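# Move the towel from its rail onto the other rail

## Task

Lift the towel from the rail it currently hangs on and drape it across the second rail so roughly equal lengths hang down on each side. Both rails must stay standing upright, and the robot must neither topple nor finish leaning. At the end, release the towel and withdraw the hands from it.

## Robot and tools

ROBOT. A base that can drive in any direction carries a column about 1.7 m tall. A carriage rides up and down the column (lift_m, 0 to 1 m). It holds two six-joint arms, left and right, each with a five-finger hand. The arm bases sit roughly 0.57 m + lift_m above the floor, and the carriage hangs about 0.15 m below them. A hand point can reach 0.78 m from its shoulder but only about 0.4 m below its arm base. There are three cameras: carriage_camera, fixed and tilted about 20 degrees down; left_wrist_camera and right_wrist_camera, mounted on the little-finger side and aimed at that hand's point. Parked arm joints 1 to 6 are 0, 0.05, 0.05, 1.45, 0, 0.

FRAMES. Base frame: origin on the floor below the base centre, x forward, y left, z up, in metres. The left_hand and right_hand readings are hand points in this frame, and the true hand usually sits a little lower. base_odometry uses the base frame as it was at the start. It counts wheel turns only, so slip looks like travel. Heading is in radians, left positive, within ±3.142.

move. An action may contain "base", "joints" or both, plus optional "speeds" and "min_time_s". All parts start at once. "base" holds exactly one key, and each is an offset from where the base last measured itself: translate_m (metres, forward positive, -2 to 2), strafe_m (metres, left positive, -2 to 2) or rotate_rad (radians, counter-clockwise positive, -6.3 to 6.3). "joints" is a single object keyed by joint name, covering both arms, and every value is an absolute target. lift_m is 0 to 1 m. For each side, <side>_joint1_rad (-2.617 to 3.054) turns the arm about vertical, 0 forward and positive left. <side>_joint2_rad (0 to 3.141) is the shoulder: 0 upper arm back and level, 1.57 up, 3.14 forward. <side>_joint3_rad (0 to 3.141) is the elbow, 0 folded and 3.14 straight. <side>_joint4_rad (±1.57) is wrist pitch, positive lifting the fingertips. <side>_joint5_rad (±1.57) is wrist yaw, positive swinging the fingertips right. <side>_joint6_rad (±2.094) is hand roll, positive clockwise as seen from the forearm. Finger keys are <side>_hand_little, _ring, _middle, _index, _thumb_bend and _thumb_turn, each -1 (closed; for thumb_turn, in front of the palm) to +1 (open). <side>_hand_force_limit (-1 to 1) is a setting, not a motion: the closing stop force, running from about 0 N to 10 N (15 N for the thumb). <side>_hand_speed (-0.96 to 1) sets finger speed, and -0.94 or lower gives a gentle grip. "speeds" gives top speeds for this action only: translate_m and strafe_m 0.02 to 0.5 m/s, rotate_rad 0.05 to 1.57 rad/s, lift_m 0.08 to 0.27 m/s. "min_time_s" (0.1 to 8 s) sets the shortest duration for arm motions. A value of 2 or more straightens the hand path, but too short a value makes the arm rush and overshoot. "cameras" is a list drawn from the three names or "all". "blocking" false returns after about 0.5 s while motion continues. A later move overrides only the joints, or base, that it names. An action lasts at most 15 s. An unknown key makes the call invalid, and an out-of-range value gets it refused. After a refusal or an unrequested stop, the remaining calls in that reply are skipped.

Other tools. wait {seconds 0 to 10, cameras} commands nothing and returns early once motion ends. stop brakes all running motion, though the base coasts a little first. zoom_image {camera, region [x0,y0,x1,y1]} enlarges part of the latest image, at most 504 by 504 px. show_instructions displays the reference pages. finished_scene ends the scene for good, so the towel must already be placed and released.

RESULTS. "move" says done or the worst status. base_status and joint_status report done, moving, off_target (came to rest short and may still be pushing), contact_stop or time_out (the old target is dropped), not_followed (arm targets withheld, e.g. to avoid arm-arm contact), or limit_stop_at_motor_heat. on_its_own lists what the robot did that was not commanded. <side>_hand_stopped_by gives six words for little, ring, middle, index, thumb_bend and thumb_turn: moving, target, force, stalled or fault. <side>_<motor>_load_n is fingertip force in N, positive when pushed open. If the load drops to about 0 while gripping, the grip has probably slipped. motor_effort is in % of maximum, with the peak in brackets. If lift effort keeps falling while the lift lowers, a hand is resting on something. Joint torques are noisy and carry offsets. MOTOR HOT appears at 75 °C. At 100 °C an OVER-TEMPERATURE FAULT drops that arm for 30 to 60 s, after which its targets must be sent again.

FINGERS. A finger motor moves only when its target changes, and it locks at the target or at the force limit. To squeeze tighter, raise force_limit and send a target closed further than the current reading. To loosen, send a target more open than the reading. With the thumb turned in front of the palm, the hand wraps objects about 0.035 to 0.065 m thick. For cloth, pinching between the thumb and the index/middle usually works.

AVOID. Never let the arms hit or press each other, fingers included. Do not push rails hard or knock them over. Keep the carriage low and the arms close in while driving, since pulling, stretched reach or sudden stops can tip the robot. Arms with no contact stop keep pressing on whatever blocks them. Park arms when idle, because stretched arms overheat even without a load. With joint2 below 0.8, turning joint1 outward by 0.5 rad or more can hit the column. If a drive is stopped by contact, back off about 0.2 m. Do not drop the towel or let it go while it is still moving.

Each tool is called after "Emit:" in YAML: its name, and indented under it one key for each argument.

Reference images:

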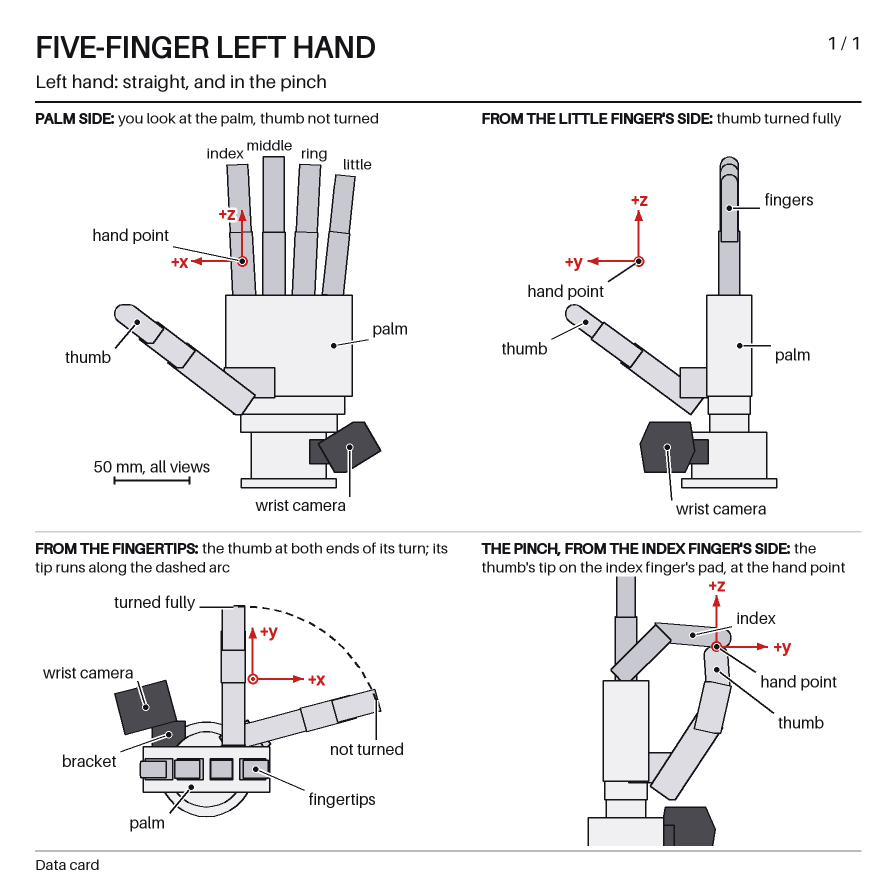

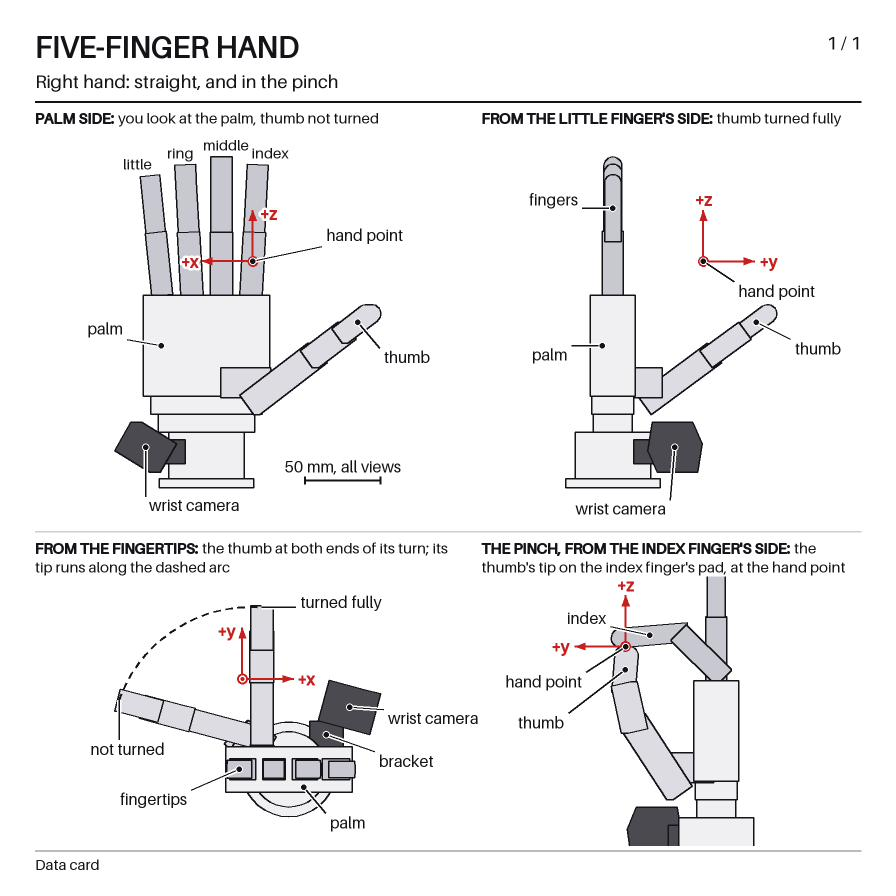

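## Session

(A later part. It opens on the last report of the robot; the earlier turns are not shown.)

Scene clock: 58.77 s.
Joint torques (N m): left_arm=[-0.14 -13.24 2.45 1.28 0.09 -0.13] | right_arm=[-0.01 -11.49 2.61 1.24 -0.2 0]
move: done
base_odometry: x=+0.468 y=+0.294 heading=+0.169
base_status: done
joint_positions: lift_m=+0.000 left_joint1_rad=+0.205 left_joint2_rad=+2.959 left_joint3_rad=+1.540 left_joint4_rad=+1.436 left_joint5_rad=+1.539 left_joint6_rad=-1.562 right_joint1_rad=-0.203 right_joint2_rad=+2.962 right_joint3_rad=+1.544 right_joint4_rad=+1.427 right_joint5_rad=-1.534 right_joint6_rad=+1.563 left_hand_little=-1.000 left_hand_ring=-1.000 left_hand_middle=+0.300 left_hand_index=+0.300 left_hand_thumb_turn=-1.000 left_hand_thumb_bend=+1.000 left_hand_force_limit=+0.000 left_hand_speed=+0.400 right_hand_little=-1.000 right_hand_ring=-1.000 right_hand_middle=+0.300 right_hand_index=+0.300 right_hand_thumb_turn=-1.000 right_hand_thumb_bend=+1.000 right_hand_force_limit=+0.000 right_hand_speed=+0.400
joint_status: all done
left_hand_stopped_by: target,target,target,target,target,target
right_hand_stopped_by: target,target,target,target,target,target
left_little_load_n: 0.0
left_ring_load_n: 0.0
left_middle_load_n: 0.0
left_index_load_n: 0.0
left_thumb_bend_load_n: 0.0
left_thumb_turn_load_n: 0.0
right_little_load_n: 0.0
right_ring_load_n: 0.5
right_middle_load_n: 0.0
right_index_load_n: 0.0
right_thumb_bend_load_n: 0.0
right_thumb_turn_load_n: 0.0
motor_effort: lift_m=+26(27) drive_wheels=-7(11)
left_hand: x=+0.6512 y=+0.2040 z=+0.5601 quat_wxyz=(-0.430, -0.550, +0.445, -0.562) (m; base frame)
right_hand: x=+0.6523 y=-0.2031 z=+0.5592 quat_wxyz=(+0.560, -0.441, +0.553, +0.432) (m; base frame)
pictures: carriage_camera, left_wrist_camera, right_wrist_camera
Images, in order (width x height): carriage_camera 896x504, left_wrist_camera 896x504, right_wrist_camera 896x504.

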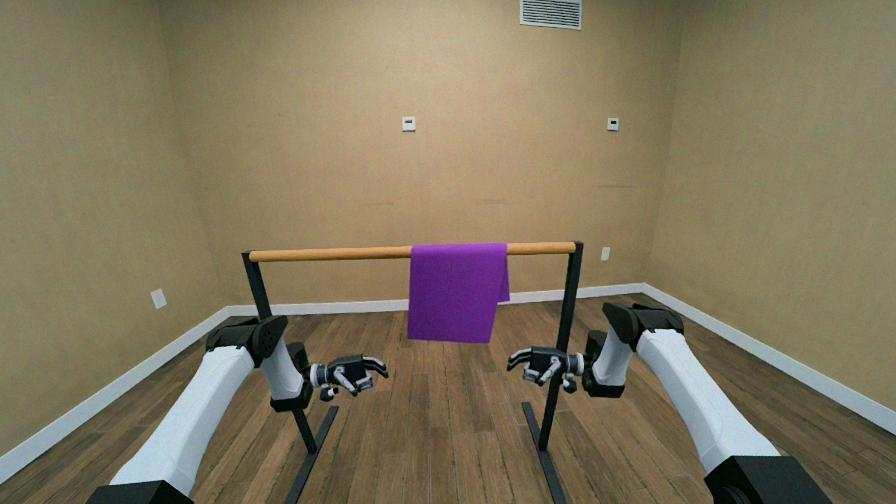

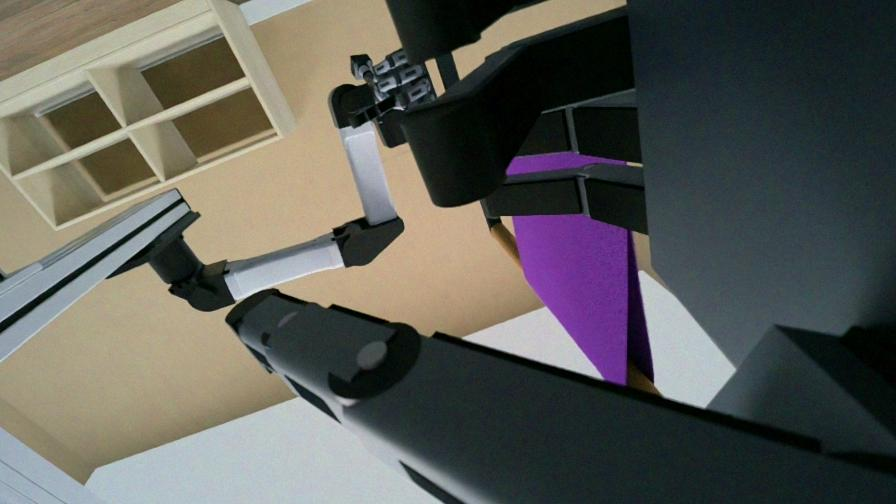

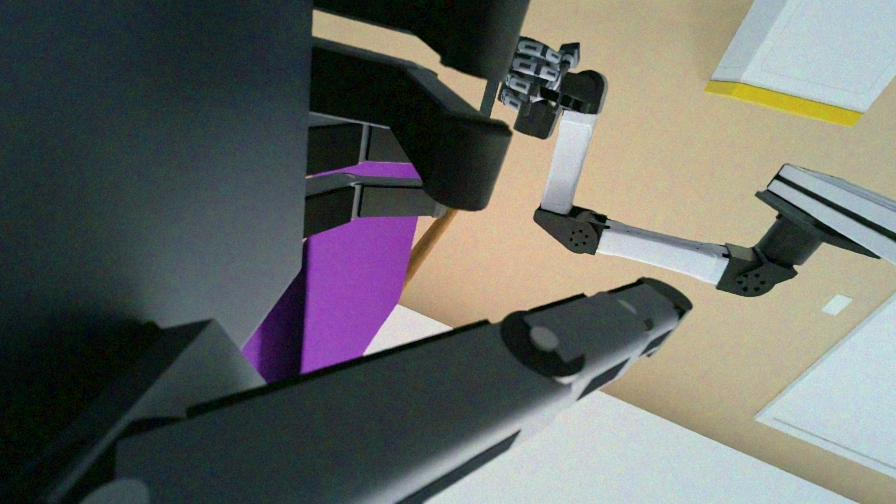

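Emit:
move:
  base: {"translate_m": 0.09}
  speeds: {"translate_m": 0.1}
  cameras: ["all"]

Scene clock: 61.93 s.
Joint torques (N m): left_arm=[-0.08 -13.24 2.51 1.25 0.05 -0.12] | right_arm=[0.21 -12 4.3 0.98 0.14 0.02]
move: done
base_odometry: x=+0.556 y=+0.309 heading=+0.171
base_status: done
joint_positions: lift_m=+0.000 left_joint1_rad=+0.205 left_joint2_rad=+2.959 left_joint3_rad=+1.540 left_joint4_rad=+1.439 left_joint5_rad=+1.542 left_joint6_rad=-1.562 right_joint1_rad=-0.205 right_joint2_rad=+2.970 right_joint3_rad=+1.525 right_joint4_rad=+1.454 right_joint5_rad=-1.569 right_joint6_rad=+1.563 left_hand_little=-1.000 left_hand_ring=-1.000 left_hand_middle=+0.300 left_hand_index=+0.300 left_hand_thumb_turn=-1.000 left_hand_thumb_bend=+1.000 left_hand_force_limit=+0.000 left_hand_speed=+0.400 right_hand_little=-1.000 right_hand_ring=-1.000 right_hand_middle=+0.300 right_hand_index=+0.300 right_hand_thumb_turn=-1.000 right_hand_thumb_bend=+1.000 right_hand_force_limit=+0.000 right_hand_speed=+0.400
joint_status: not commanded
left_hand_stopped_by: target,target,target,target,target,target
right_hand_stopped_by: target,target,target,target,target,target
left_little_load_n: 0.0
left_ring_load_n: 0.0
left_middle_load_n: 0.0
left_index_load_n: 0.0
left_thumb_bend_load_n: 0.0
left_thumb_turn_load_n: -0.5
right_little_load_n: 0.0
right_ring_load_n: 0.5
right_middle_load_n: -0.5
right_index_load_n: 0.0
right_thumb_bend_load_n: 0.0
right_thumb_turn_load_n: 0.0
motor_effort: lift_m=+26(27) drive_wheels=+8(14)
left_hand: x=+0.6503 y=+0.2037 z=+0.5601 quat_wxyz=(-0.430, -0.548, +0.446, -0.561) (m; base frame)
right_hand: x=+0.6399 y=-0.2034 z=+0.5547 quat_wxyz=(+0.553, -0.450, +0.545, +0.441) (m; base frame)
pictures: carriage_camera, left_wrist_camera, right_wrist_camera
Images, in order (width x height): carriage_camera 896x504, left_wrist_camera 896x504, right_wrist_camera 896x504.

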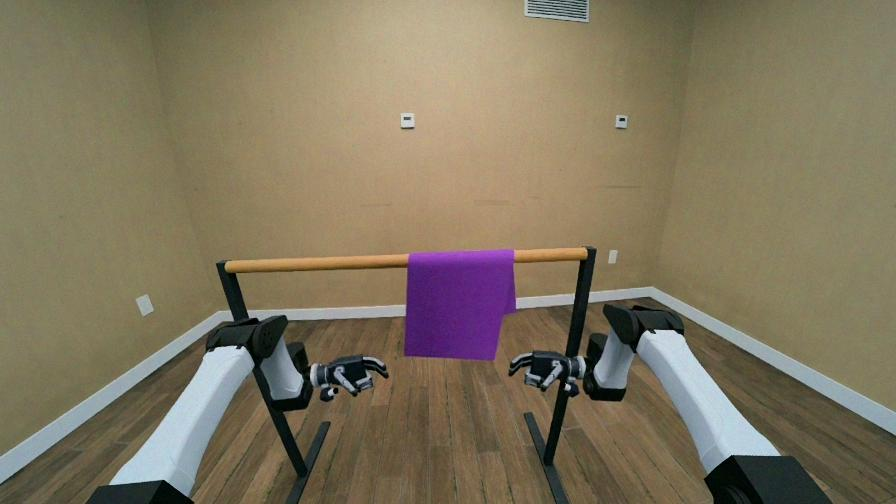

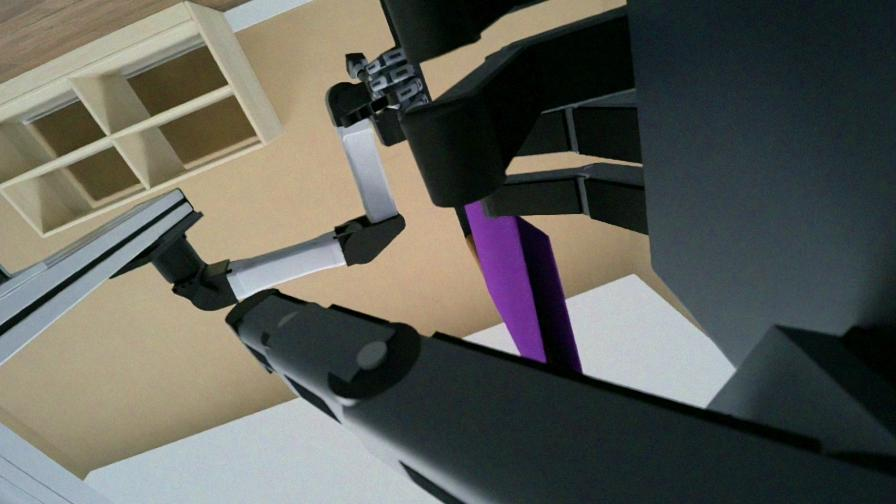

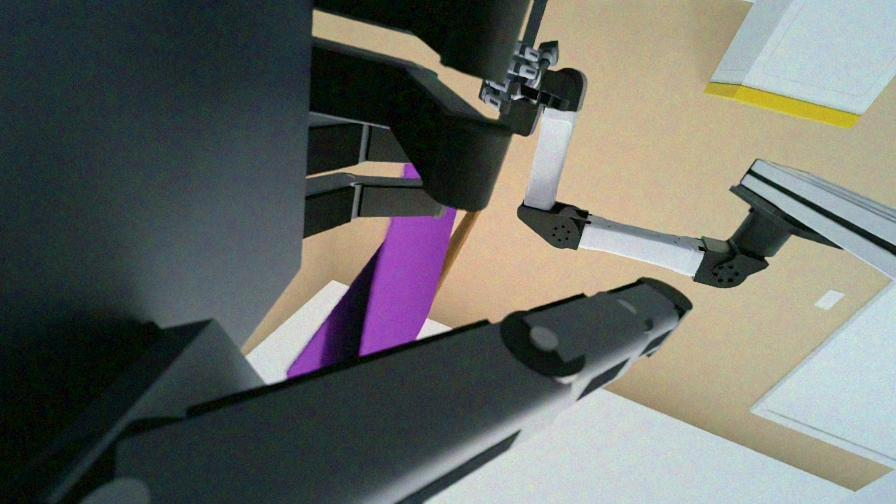

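Emit:
move:
  base: {"rotate_rad": 0.045}
  cameras: []

Emit:
move:
  base: {"strafe_m": -0.035}
  speeds: {"strafe_m": 0.1}
  cameras: ["all"]

Scene clock: 64.20 s.
Joint torques (N m): left_arm=[-0.08 -13.22 2.52 1.25 0.04 -0.13] | right_arm=[-0.38 -12.7 4.3 1 0.1 0]
move: done
base_odometry: x=+0.557 y=+0.309 heading=+0.215
base_status: done
joint_positions: lift_m=+0.000 left_joint1_rad=+0.205 left_joint2_rad=+2.959 left_joint3_rad=+1.540 left_joint4_rad=+1.440 left_joint5_rad=+1.543 left_joint6_rad=-1.562 right_joint1_rad=-0.199 right_joint2_rad=+2.978 right_joint3_rad=+1.525 right_joint4_rad=+1.453 right_joint5_rad=-1.564 right_joint6_rad=+1.563 left_hand_little=-1.000 left_hand_ring=-1.000 left_hand_middle=+0.300 left_hand_index=+0.300 left_hand_thumb_turn=-1.000 left_hand_thumb_bend=+1.000 left_hand_force_limit=+0.000 left_hand_speed=+0.400 right_hand_little=-1.000 right_hand_ring=-1.000 right_hand_middle=+0.300 right_hand_index=+0.300 right_hand_thumb_turn=-1.000 right_hand_thumb_bend=+1.000 right_hand_force_limit=+0.000 right_hand_speed=+0.400
joint_status: not commanded
left_hand_stopped_by: target,target,target,target,target,target
right_hand_stopped_by: target,target,target,target,target,target
left_little_load_n: 0.0
left_ring_load_n: 0.0
left_middle_load_n: 0.0
left_index_load_n: 0.0
left_thumb_bend_load_n: 0.0
left_thumb_turn_load_n: 0.0
right_little_load_n: 0.0
right_ring_load_n: 0.0
right_middle_load_n: -0.5
right_index_load_n: 0.0
right_thumb_bend_load_n: 0.0
right_thumb_turn_load_n: 0.0
motor_effort: lift_m=+26(27) drive_wheels=-8(14)
left_hand: x=+0.6502 y=+0.2040 z=+0.5601 quat_wxyz=(-0.430, -0.548, +0.447, -0.562) (m; base frame)
right_hand: x=+0.6389 y=-0.2004 z=+0.5517 quat_wxyz=(+0.550, -0.448, +0.547, +0.444) (m; base frame)
pictures: none
No camera images: "cameras" was empty.

Scene clock: 65.27 s.
Joint torques (N m): left_arm=[0.39 -13.22 2.48 1.24 0.05 -0.13] | right_arm=[-4.85 -12.7 4.3 0.99 0.12 0]
move: done
base_odometry: x=+0.564 y=+0.275 heading=+0.215
base_status: done
joint_positions: lift_m=+0.000 left_joint1_rad=+0.199 left_joint2_rad=+2.959 left_joint3_rad=+1.540 left_joint4_rad=+1.440 left_joint5_rad=+1.543 left_joint6_rad=-1.562 right_joint1_rad=-0.151 right_joint2_rad=+2.978 right_joint3_rad=+1.525 right_joint4_rad=+1.452 right_joint5_rad=-1.569 right_joint6_rad=+1.564 left_hand_little=-1.000 left_hand_ring=-1.000 left_hand_middle=+0.300 left_hand_index=+0.300 left_hand_thumb_turn=-1.000 left_hand_thumb_bend=+1.000 left_hand_force_limit=+0.000 left_hand_speed=+0.400 right_hand_little=-1.000 right_hand_ring=-1.000 right_hand_middle=+0.300 right_hand_index=+0.300 right_hand_thumb_turn=-1.000 right_hand_thumb_bend=+1.000 right_hand_force_limit=+0.000 right_hand_speed=+0.400
joint_status: not commanded
left_hand_stopped_by: target,target,target,target,target,target
right_hand_stopped_by: target,target,target,target,target,target
left_little_load_n: 0.0
left_ring_load_n: 0.0
left_middle_load_n: 0.0
left_index_load_n: 0.0
left_thumb_bend_load_n: 0.0
left_thumb_turn_load_n: 0.0
right_little_load_n: 0.0
right_ring_load_n: 0.0
right_middle_load_n: 0.0
right_index_load_n: 0.0
right_thumb_bend_load_n: 0.0
right_thumb_turn_load_n: 0.0
motor_effort: lift_m=+26(27) drive_wheels=+6(8)
left_hand: x=+0.6495 y=+0.2014 z=+0.5601 quat_wxyz=(-0.432, -0.546, +0.448, -0.560) (m; base frame)
right_hand: x=+0.6320 y=-0.1808 z=+0.5518 quat_wxyz=(+0.538, -0.462, +0.535, +0.459) (m; base frame)
pictures: carriage_camera, left_wrist_camera, right_wrist_camera
Images, in order (width x height): carriage_camera 896x504, left_wrist_camera 896x504, right_wrist_camera 896x504.

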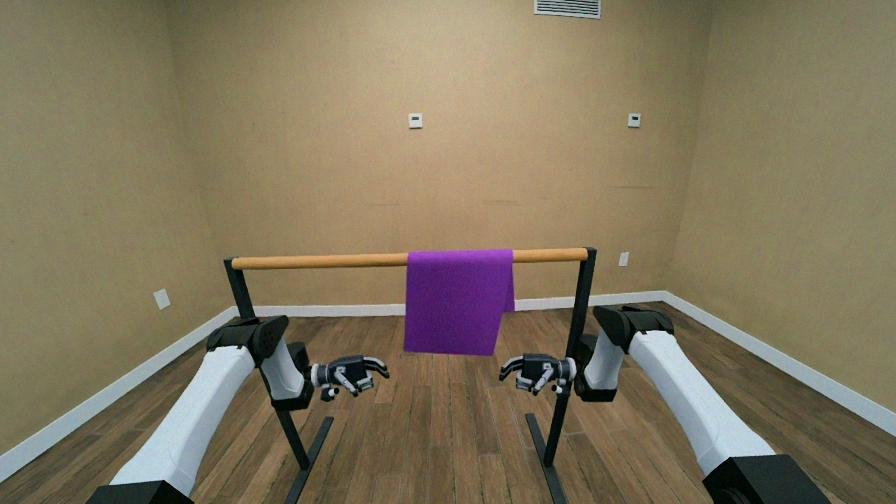

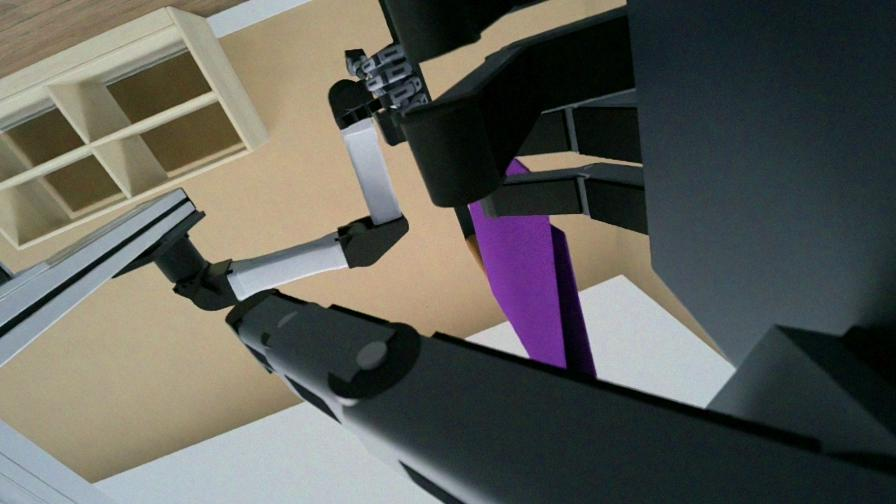

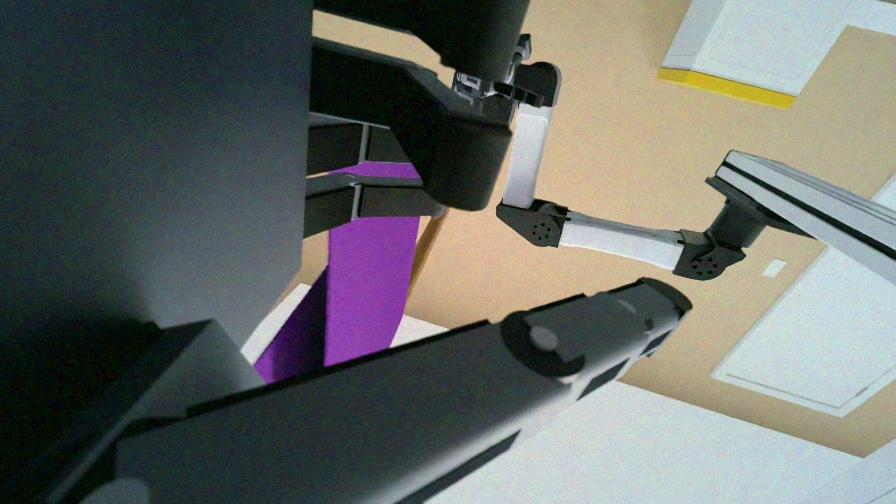

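Emit:
move:
  base: {"strafe_m": 0.04}
  speeds: {"strafe_m": 0.1}
  cameras: []

Emit:
move:
  base: {"translate_m": -0.12}
  speeds: {"translate_m": 0.1}
  cameras: ["all"]

Scene clock: 67.50 s.
Joint torques (N m): left_arm=[0.16 -13.26 2.45 1.23 0.05 -0.13] | right_arm=[-0.64 -12.67 4.33 0.99 0.09 -0.01]
move: done
base_odometry: x=+0.556 y=+0.314 heading=+0.215
base_status: done
joint_positions: lift_m=+0.000 left_joint1_rad=+0.202 left_joint2_rad=+2.959 left_joint3_rad=+1.540 left_joint4_rad=+1.441 left_joint5_rad=+1.543 left_joint6_rad=-1.562 right_joint1_rad=-0.196 right_joint2_rad=+2.978 right_joint3_rad=+1.525 right_joint4_rad=+1.452 right_joint5_rad=-1.564 right_joint6_rad=+1.564 left_hand_little=-1.000 left_hand_ring=-1.000 left_hand_middle=+0.300 left_hand_index=+0.300 left_hand_thumb_turn=-1.000 left_hand_thumb_bend=+1.000 left_hand_force_limit=+0.000 left_hand_speed=+0.400 right_hand_little=-1.000 right_hand_ring=-1.000 right_hand_middle=+0.300 right_hand_index=+0.300 right_hand_thumb_turn=-1.000 right_hand_thumb_bend=+1.000 right_hand_force_limit=+0.000 right_hand_speed=+0.400
joint_status: not commanded
left_hand_stopped_by: target,target,target,target,target,target
right_hand_stopped_by: target,target,target,target,target,target
left_little_load_n: 0.0
left_ring_load_n: 0.0
left_middle_load_n: 0.0
left_index_load_n: -0.5
left_thumb_bend_load_n: 0.0
left_thumb_turn_load_n: 0.0
right_little_load_n: 0.0
right_ring_load_n: 0.0
right_middle_load_n: 0.0
right_index_load_n: 0.0
right_thumb_bend_load_n: 0.0
right_thumb_turn_load_n: 0.0
motor_effort: lift_m=+26(27) drive_wheels=-8(9)
left_hand: x=+0.6497 y=+0.2024 z=+0.5600 quat_wxyz=(-0.431, -0.547, +0.448, -0.561) (m; base frame)
right_hand: x=+0.6385 y=-0.1990 z=+0.5518 quat_wxyz=(+0.549, -0.449, +0.546, +0.445) (m; base frame)
pictures: none
No camera images: "cameras" was empty.

Scene clock: 69.40 s.
Joint torques (N m): left_arm=[0.31 -13.29 2.48 1.24 0.05 -0.13] | right_arm=[-0.73 -12.64 4.26 1 0.06 0]
move: done
base_odometry: x=+0.439 y=+0.288 heading=+0.216
base_status: done
joint_positions: lift_m=+0.000 left_joint1_rad=+0.201 left_joint2_rad=+2.959 left_joint3_rad=+1.540 left_joint4_rad=+1.441 left_joint5_rad=+1.543 left_joint6_rad=-1.562 right_joint1_rad=-0.196 right_joint2_rad=+2.978 right_joint3_rad=+1.525 right_joint4_rad=+1.451 right_joint5_rad=-1.561 right_joint6_rad=+1.564 left_hand_little=-1.000 left_hand_ring=-1.000 left_hand_middle=+0.300 left_hand_index=+0.300 left_hand_thumb_turn=-1.000 left_hand_thumb_bend=+1.000 left_hand_force_limit=+0.000 left_hand_speed=+0.400 right_hand_little=-1.000 right_hand_ring=-1.000 right_hand_middle=+0.300 right_hand_index=+0.300 right_hand_thumb_turn=-1.000 right_hand_thumb_bend=+1.000 right_hand_force_limit=+0.000 right_hand_speed=+0.400
joint_status: not commanded
left_hand_stopped_by: target,target,target,target,target,target
right_hand_stopped_by: target,target,target,target,target,target
left_little_load_n: 0.5
left_ring_load_n: 0.0
left_middle_load_n: 0.0
left_index_load_n: 0.0
left_thumb_bend_load_n: 0.0
left_thumb_turn_load_n: 0.0
right_little_load_n: 0.0
right_ring_load_n: 0.0
right_middle_load_n: 0.0
right_index_load_n: 0.0
right_thumb_bend_load_n: 0.0
right_thumb_turn_load_n: 0.0
motor_effort: lift_m=+26(27) drive_wheels=-7(13)
left_hand: x=+0.6496 y=+0.2021 z=+0.5600 quat_wxyz=(-0.431, -0.547, +0.448, -0.561) (m; base frame)
right_hand: x=+0.6391 y=-0.1989 z=+0.5518 quat_wxyz=(+0.550, -0.448, +0.547, +0.445) (m; base frame)
pictures: carriage_camera, left_wrist_camera, right_wrist_camera
Images, in order (width x height): carriage_camera 896x504, left_wrist_camera 896x504, right_wrist_camera 896x504.

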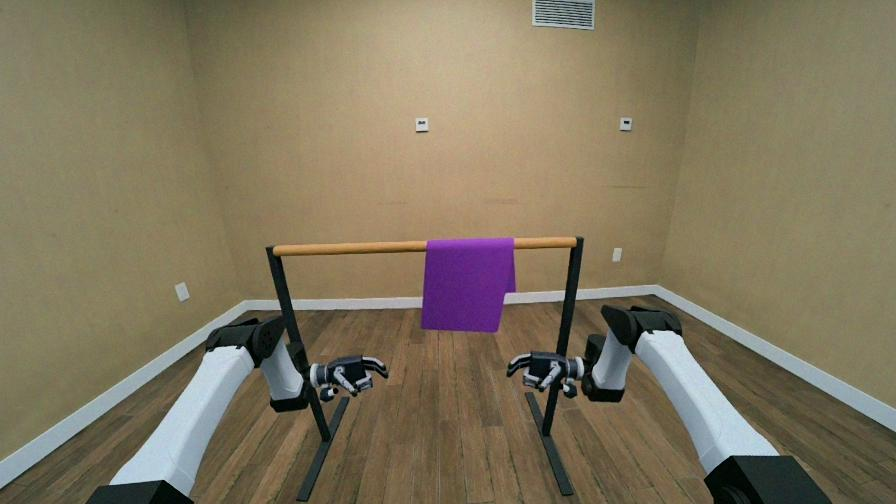

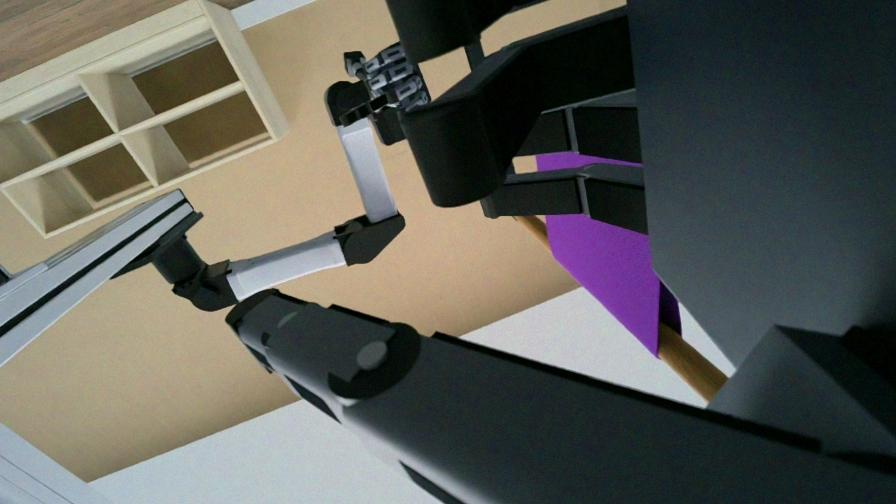

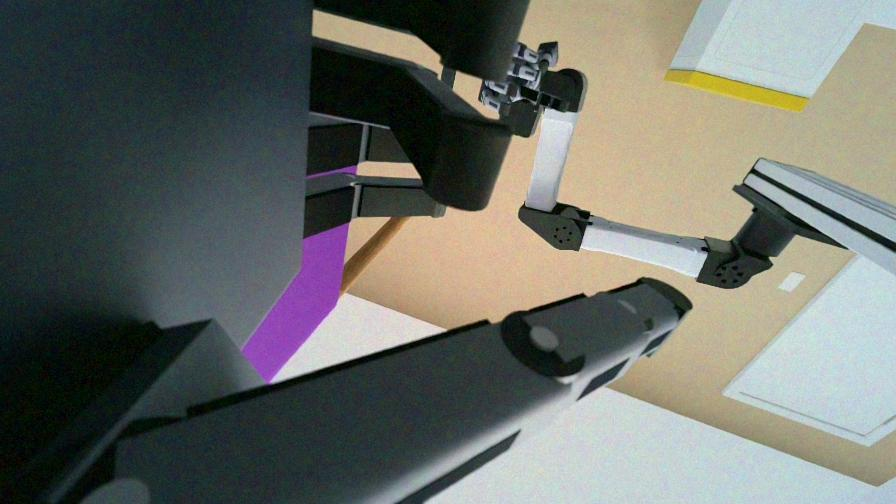

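Emit:
move:
  base: {"strafe_m": -0.04}
  joints: {"left_joint1_rad": 0.164, "left_joint2_rad": 2.762, "left_joint3_rad": 1.415, "left_joint4_rad": 1.349, "left_joint5_rad": 1.55, "left_joint6_rad": 1.57, "right_joint1_rad": -0.164, "right_joint2_rad": 2.762, "right_joint3_rad": 1.415, "right_joint4_rad": 1.349, "right_joint5_rad": -1.55, "right_joint6_rad": -1.57, "left_hand_little": 1, "left_hand_ring": 1, "right_hand_little": 1, "right_hand_ring": 1, "left_hand_thumb_bend": 0.5, "right_hand_thumb_bend": 0.5}
  speeds: {"strafe_m": 0.1}
  min_time_s: 2.5
  cameras: ["all"]

Scene clock: 77.33 s.
Joint torques (N m): left_arm=[-0.2 -18.43 2.66 1.21 0.07 0.13] | right_arm=[0.2 -15.94 2.77 1.04 0.04 -0.17]
move: done
base_odometry: x=+0.447 y=+0.249 heading=+0.216
base_status: done
joint_positions: lift_m=+0.000 left_joint1_rad=+0.170 left_joint2_rad=+2.809 left_joint3_rad=+1.420 left_joint4_rad=+1.352 left_joint5_rad=+1.544 left_joint6_rad=+1.560 right_joint1_rad=-0.170 right_joint2_rad=+2.812 right_joint3_rad=+1.425 right_joint4_rad=+1.356 right_joint5_rad=-1.560 right_joint6_rad=-1.562 left_hand_little=+1.000 left_hand_ring=+1.000 left_hand_middle=+0.300 left_hand_index=+0.300 left_hand_thumb_turn=-1.000 left_hand_thumb_bend=+0.500 left_hand_force_limit=+0.000 left_hand_speed=+0.400 right_hand_little=+1.000 right_hand_ring=+1.000 right_hand_middle=+0.300 right_hand_index=+0.300 right_hand_thumb_turn=-1.000 right_hand_thumb_bend=+0.500 right_hand_force_limit=+0.000 right_hand_speed=+0.400
joint_status: all done
left_hand_stopped_by: target,target,target,target,target,target
right_hand_stopped_by: target,target,target,target,target,target
left_little_load_n: 0.0
left_ring_load_n: 0.0
left_middle_load_n: 0.0
left_index_load_n: 0.0
left_thumb_bend_load_n: 0.0
left_thumb_turn_load_n: 0.0
right_little_load_n: 0.0
right_ring_load_n: 0.0
right_middle_load_n: 0.0
right_index_load_n: 0.0
right_thumb_bend_load_n: 0.0
right_thumb_turn_load_n: 0.5
motor_effort: lift_m=+26(27) drive_wheels=+2(8)
left_hand: x=+0.7602 y=+0.2121 z=+0.5340 quat_wxyz=(+0.536, +0.435, +0.558, -0.461) (m; base frame)
right_hand: x=+0.7579 y=-0.2105 z=+0.5344 quat_wxyz=(+0.464, -0.552, -0.442, -0.534) (m; base frame)
pictures: carriage_camera, left_wrist_camera, right_wrist_camera
Images, in order (width x height): carriage_camera 896x504, left_wrist_camera 896x504, right_wrist_camera 896x504.

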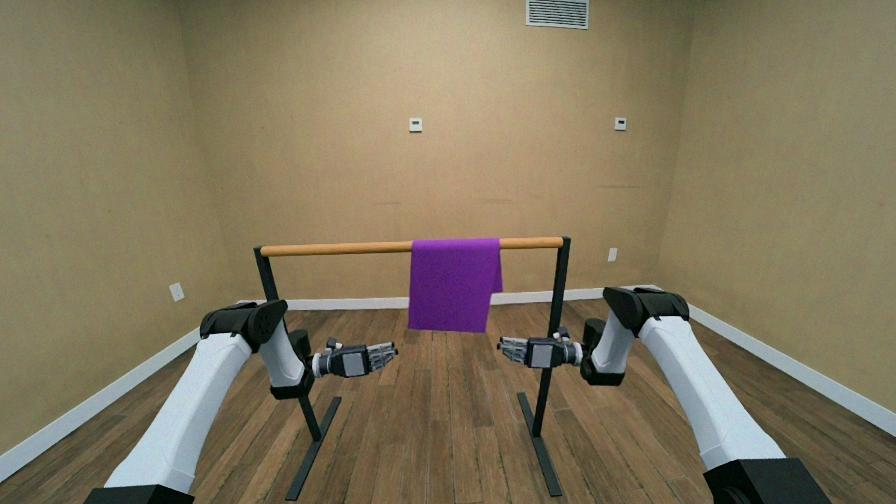

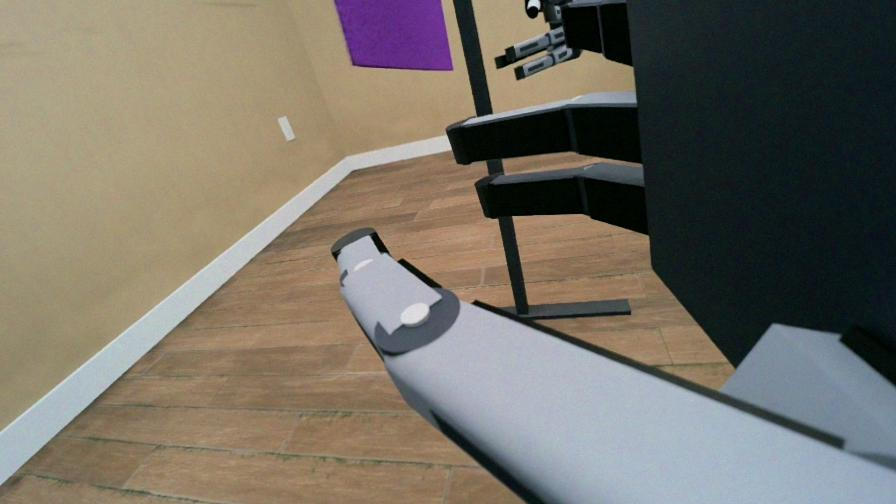

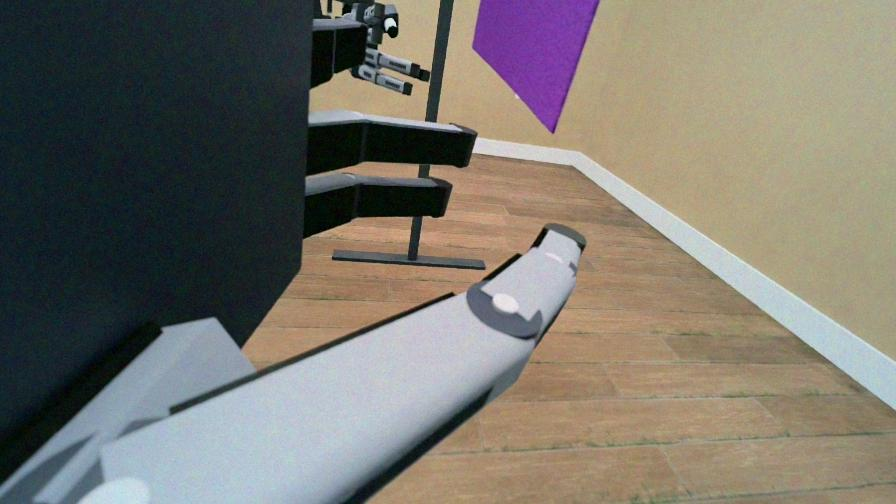

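Emit:
move:
  joints: {"lift_m": 0.06}
  cameras: ["all"]

Scene clock: 80.23 s.
Joint torques (N m): left_arm=[-0.2 -16.2 3.03 1.27 0.06 0.11] | right_arm=[0.23 -14.01 3.21 1.11 0.02 -0.18]
move: done
base_odometry: x=+0.447 y=+0.249 heading=+0.216
base_status: not commanded
joint_positions: lift_m=+0.060 left_joint1_rad=+0.170 left_joint2_rad=+2.786 left_joint3_rad=+1.417 left_joint4_rad=+1.347 left_joint5_rad=+1.544 left_joint6_rad=+1.562 right_joint1_rad=-0.170 right_joint2_rad=+2.789 right_joint3_rad=+1.421 right_joint4_rad=+1.347 right_joint5_rad=-1.560 right_joint6_rad=-1.563 left_hand_little=+1.000 left_hand_ring=+1.000 left_hand_middle=+0.300 left_hand_index=+0.300 left_hand_thumb_turn=-1.000 left_hand_thumb_bend=+0.500 left_hand_force_limit=+0.000 left_hand_speed=+0.400 right_hand_little=+1.000 right_hand_ring=+1.000 right_hand_middle=+0.300 right_hand_index=+0.300 right_hand_thumb_turn=-1.000 right_hand_thumb_bend=+0.500 right_hand_force_limit=+0.000 right_hand_speed=+0.400
joint_status: all done
left_hand_stopped_by: target,target,target,target,target,target
right_hand_stopped_by: target,target,target,target,target,target
left_little_load_n: 0.0
left_ring_load_n: 0.0
left_middle_load_n: 0.0
left_index_load_n: 0.0
left_thumb_bend_load_n: 0.0
left_thumb_turn_load_n: 0.0
right_little_load_n: 0.0
right_ring_load_n: -0.5
right_middle_load_n: 0.0
right_index_load_n: 0.0
right_thumb_bend_load_n: 0.0
right_thumb_turn_load_n: 0.0
motor_effort: lift_m=+25(31) drive_wheels=+2(2)
left_hand: x=+0.7631 y=+0.2126 z=+0.6040 quat_wxyz=(+0.539, +0.440, +0.554, -0.457) (m; base frame)
right_hand: x=+0.7608 y=-0.2110 z=+0.6038 quat_wxyz=(+0.460, -0.550, -0.445, -0.537) (m; base frame)
pictures: carriage_camera, left_wrist_camera, right_wrist_camera
Images, in order (width x height): carriage_camera 896x504, left_wrist_camera 896x504, right_wrist_camera 896x504.

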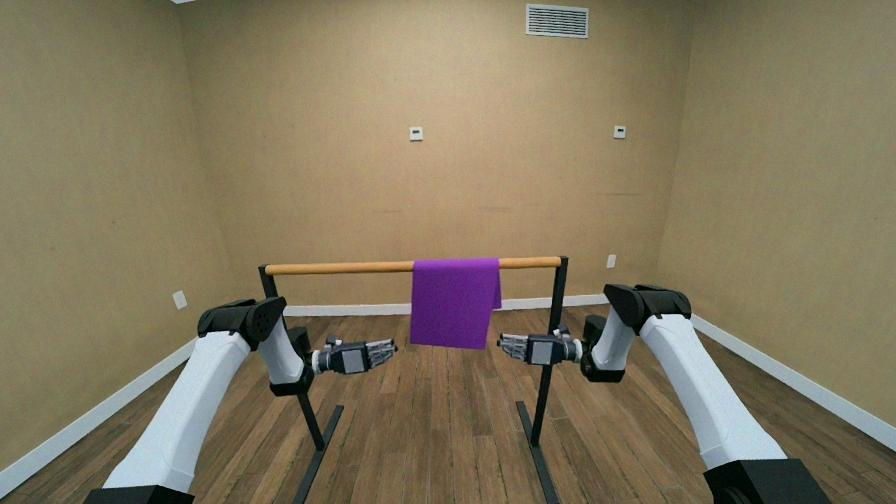

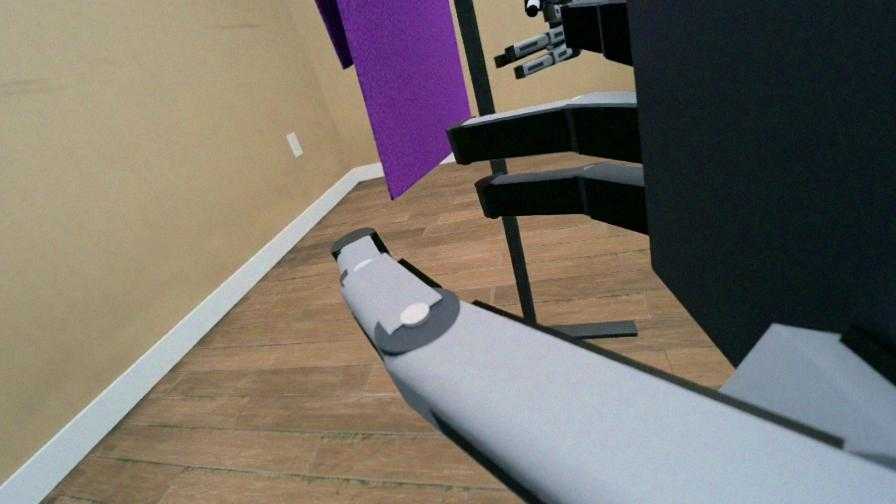

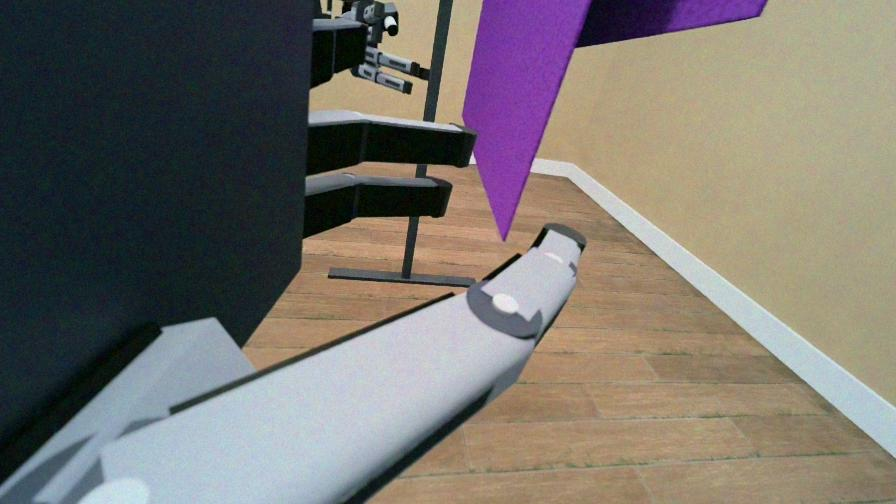

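Emit:
move:
  joints: {"left_joint1_rad": 0.045, "left_joint2_rad": 2.79, "left_joint3_rad": 1.56, "left_joint4_rad": 1.26, "left_joint5_rad": 1.55, "left_joint6_rad": 1.57, "right_joint1_rad": -0.045, "right_joint2_rad": 2.79, "right_joint3_rad": 1.56, "right_joint4_rad": 1.26, "right_joint5_rad": -1.55, "right_joint6_rad": -1.57}
  min_time_s: 1.5
  cameras: ["all"]

Scene clock: 85.60 s.
Joint torques (N m): left_arm=[-0.24 -14.12 5.63 1.2 0.04 0.11] | right_arm=[0.13 -12.15 6.97 1.02 0.06 -0.18]
move: done
base_odometry: x=+0.447 y=+0.249 heading=+0.216
base_status: not commanded
joint_positions: lift_m=+0.060 left_joint1_rad=+0.051 left_joint2_rad=+2.786 left_joint3_rad=+1.540 left_joint4_rad=+1.263 left_joint5_rad=+1.544 left_joint6_rad=+1.562 right_joint1_rad=-0.050 right_joint2_rad=+2.789 right_joint3_rad=+1.534 right_joint4_rad=+1.267 right_joint5_rad=-1.560 right_joint6_rad=-1.563 left_hand_little=+1.000 left_hand_ring=+1.000 left_hand_middle=+0.300 left_hand_index=+0.300 left_hand_thumb_turn=-1.000 left_hand_thumb_bend=+0.500 left_hand_force_limit=+0.000 left_hand_speed=+0.400 right_hand_little=+1.000 right_hand_ring=+1.000 right_hand_middle=+0.300 right_hand_index=+0.300 right_hand_thumb_turn=-1.000 right_hand_thumb_bend=+0.500 right_hand_force_limit=+0.000 right_hand_speed=+0.400
joint_status: all done
left_hand_stopped_by: target,target,target,target,target,target
right_hand_stopped_by: target,target,target,target,target,target
left_little_load_n: 0.0
left_ring_load_n: 0.0
left_middle_load_n: -0.5
left_index_load_n: 0.0
left_thumb_bend_load_n: 0.0
left_thumb_turn_load_n: 0.0
right_little_load_n: 0.0
right_ring_load_n: -0.5
right_middle_load_n: 0.0
right_index_load_n: 0.0
right_thumb_bend_load_n: 0.0
right_thumb_turn_load_n: 0.0
motor_effort: lift_m=+25(25) drive_wheels=+2(2)
left_hand: x=+0.7754 y=+0.1506 z=+0.6245 quat_wxyz=(+0.521, +0.482, +0.517, -0.478) (m; base frame)
right_hand: x=+0.7706 y=-0.1490 z=+0.6220 quat_wxyz=(+0.483, -0.514, -0.486, -0.516) (m; base frame)
pictures: carriage_camera, left_wrist_camera, right_wrist_camera
Images, in order (width x height): carriage_camera 896x504, left_wrist_camera 896x504, right_wrist_camera 896x504.

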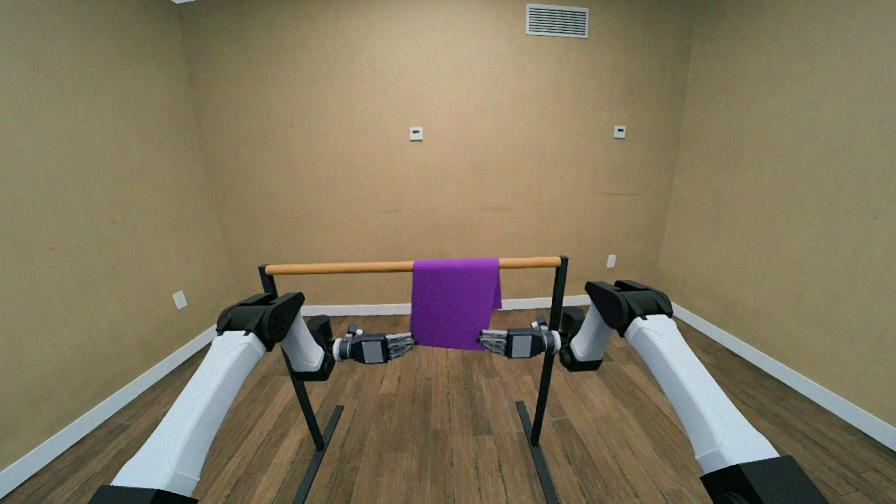

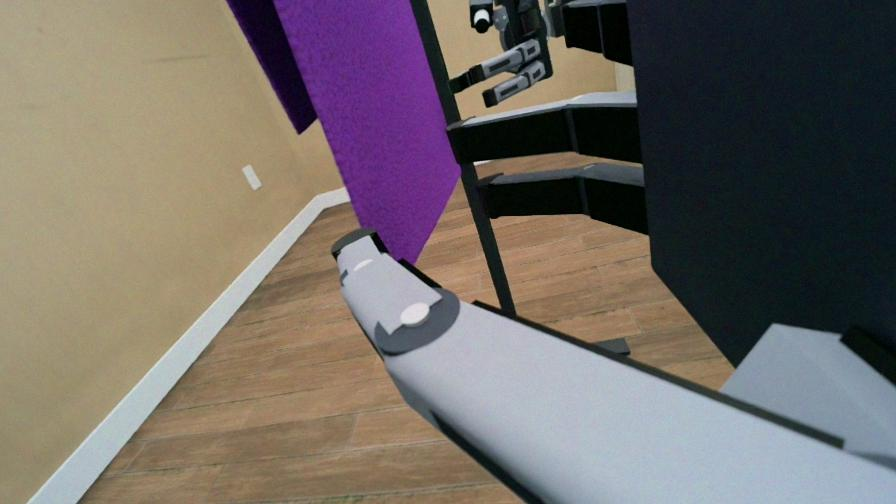

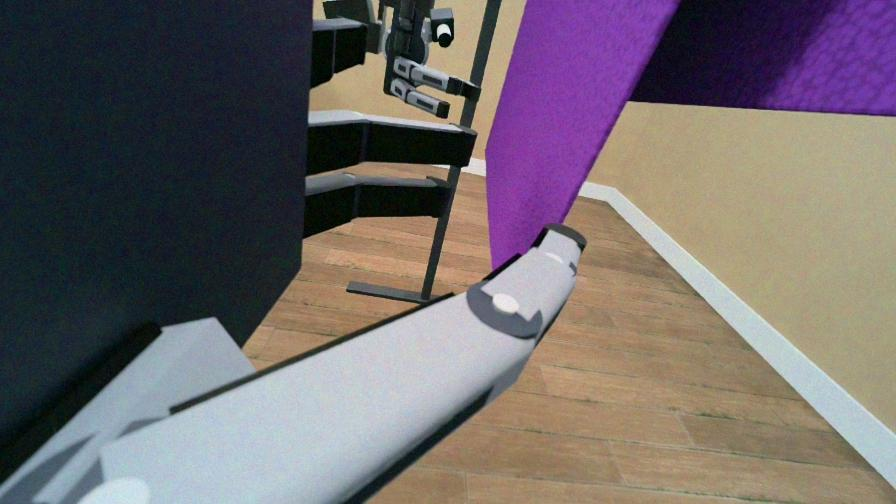

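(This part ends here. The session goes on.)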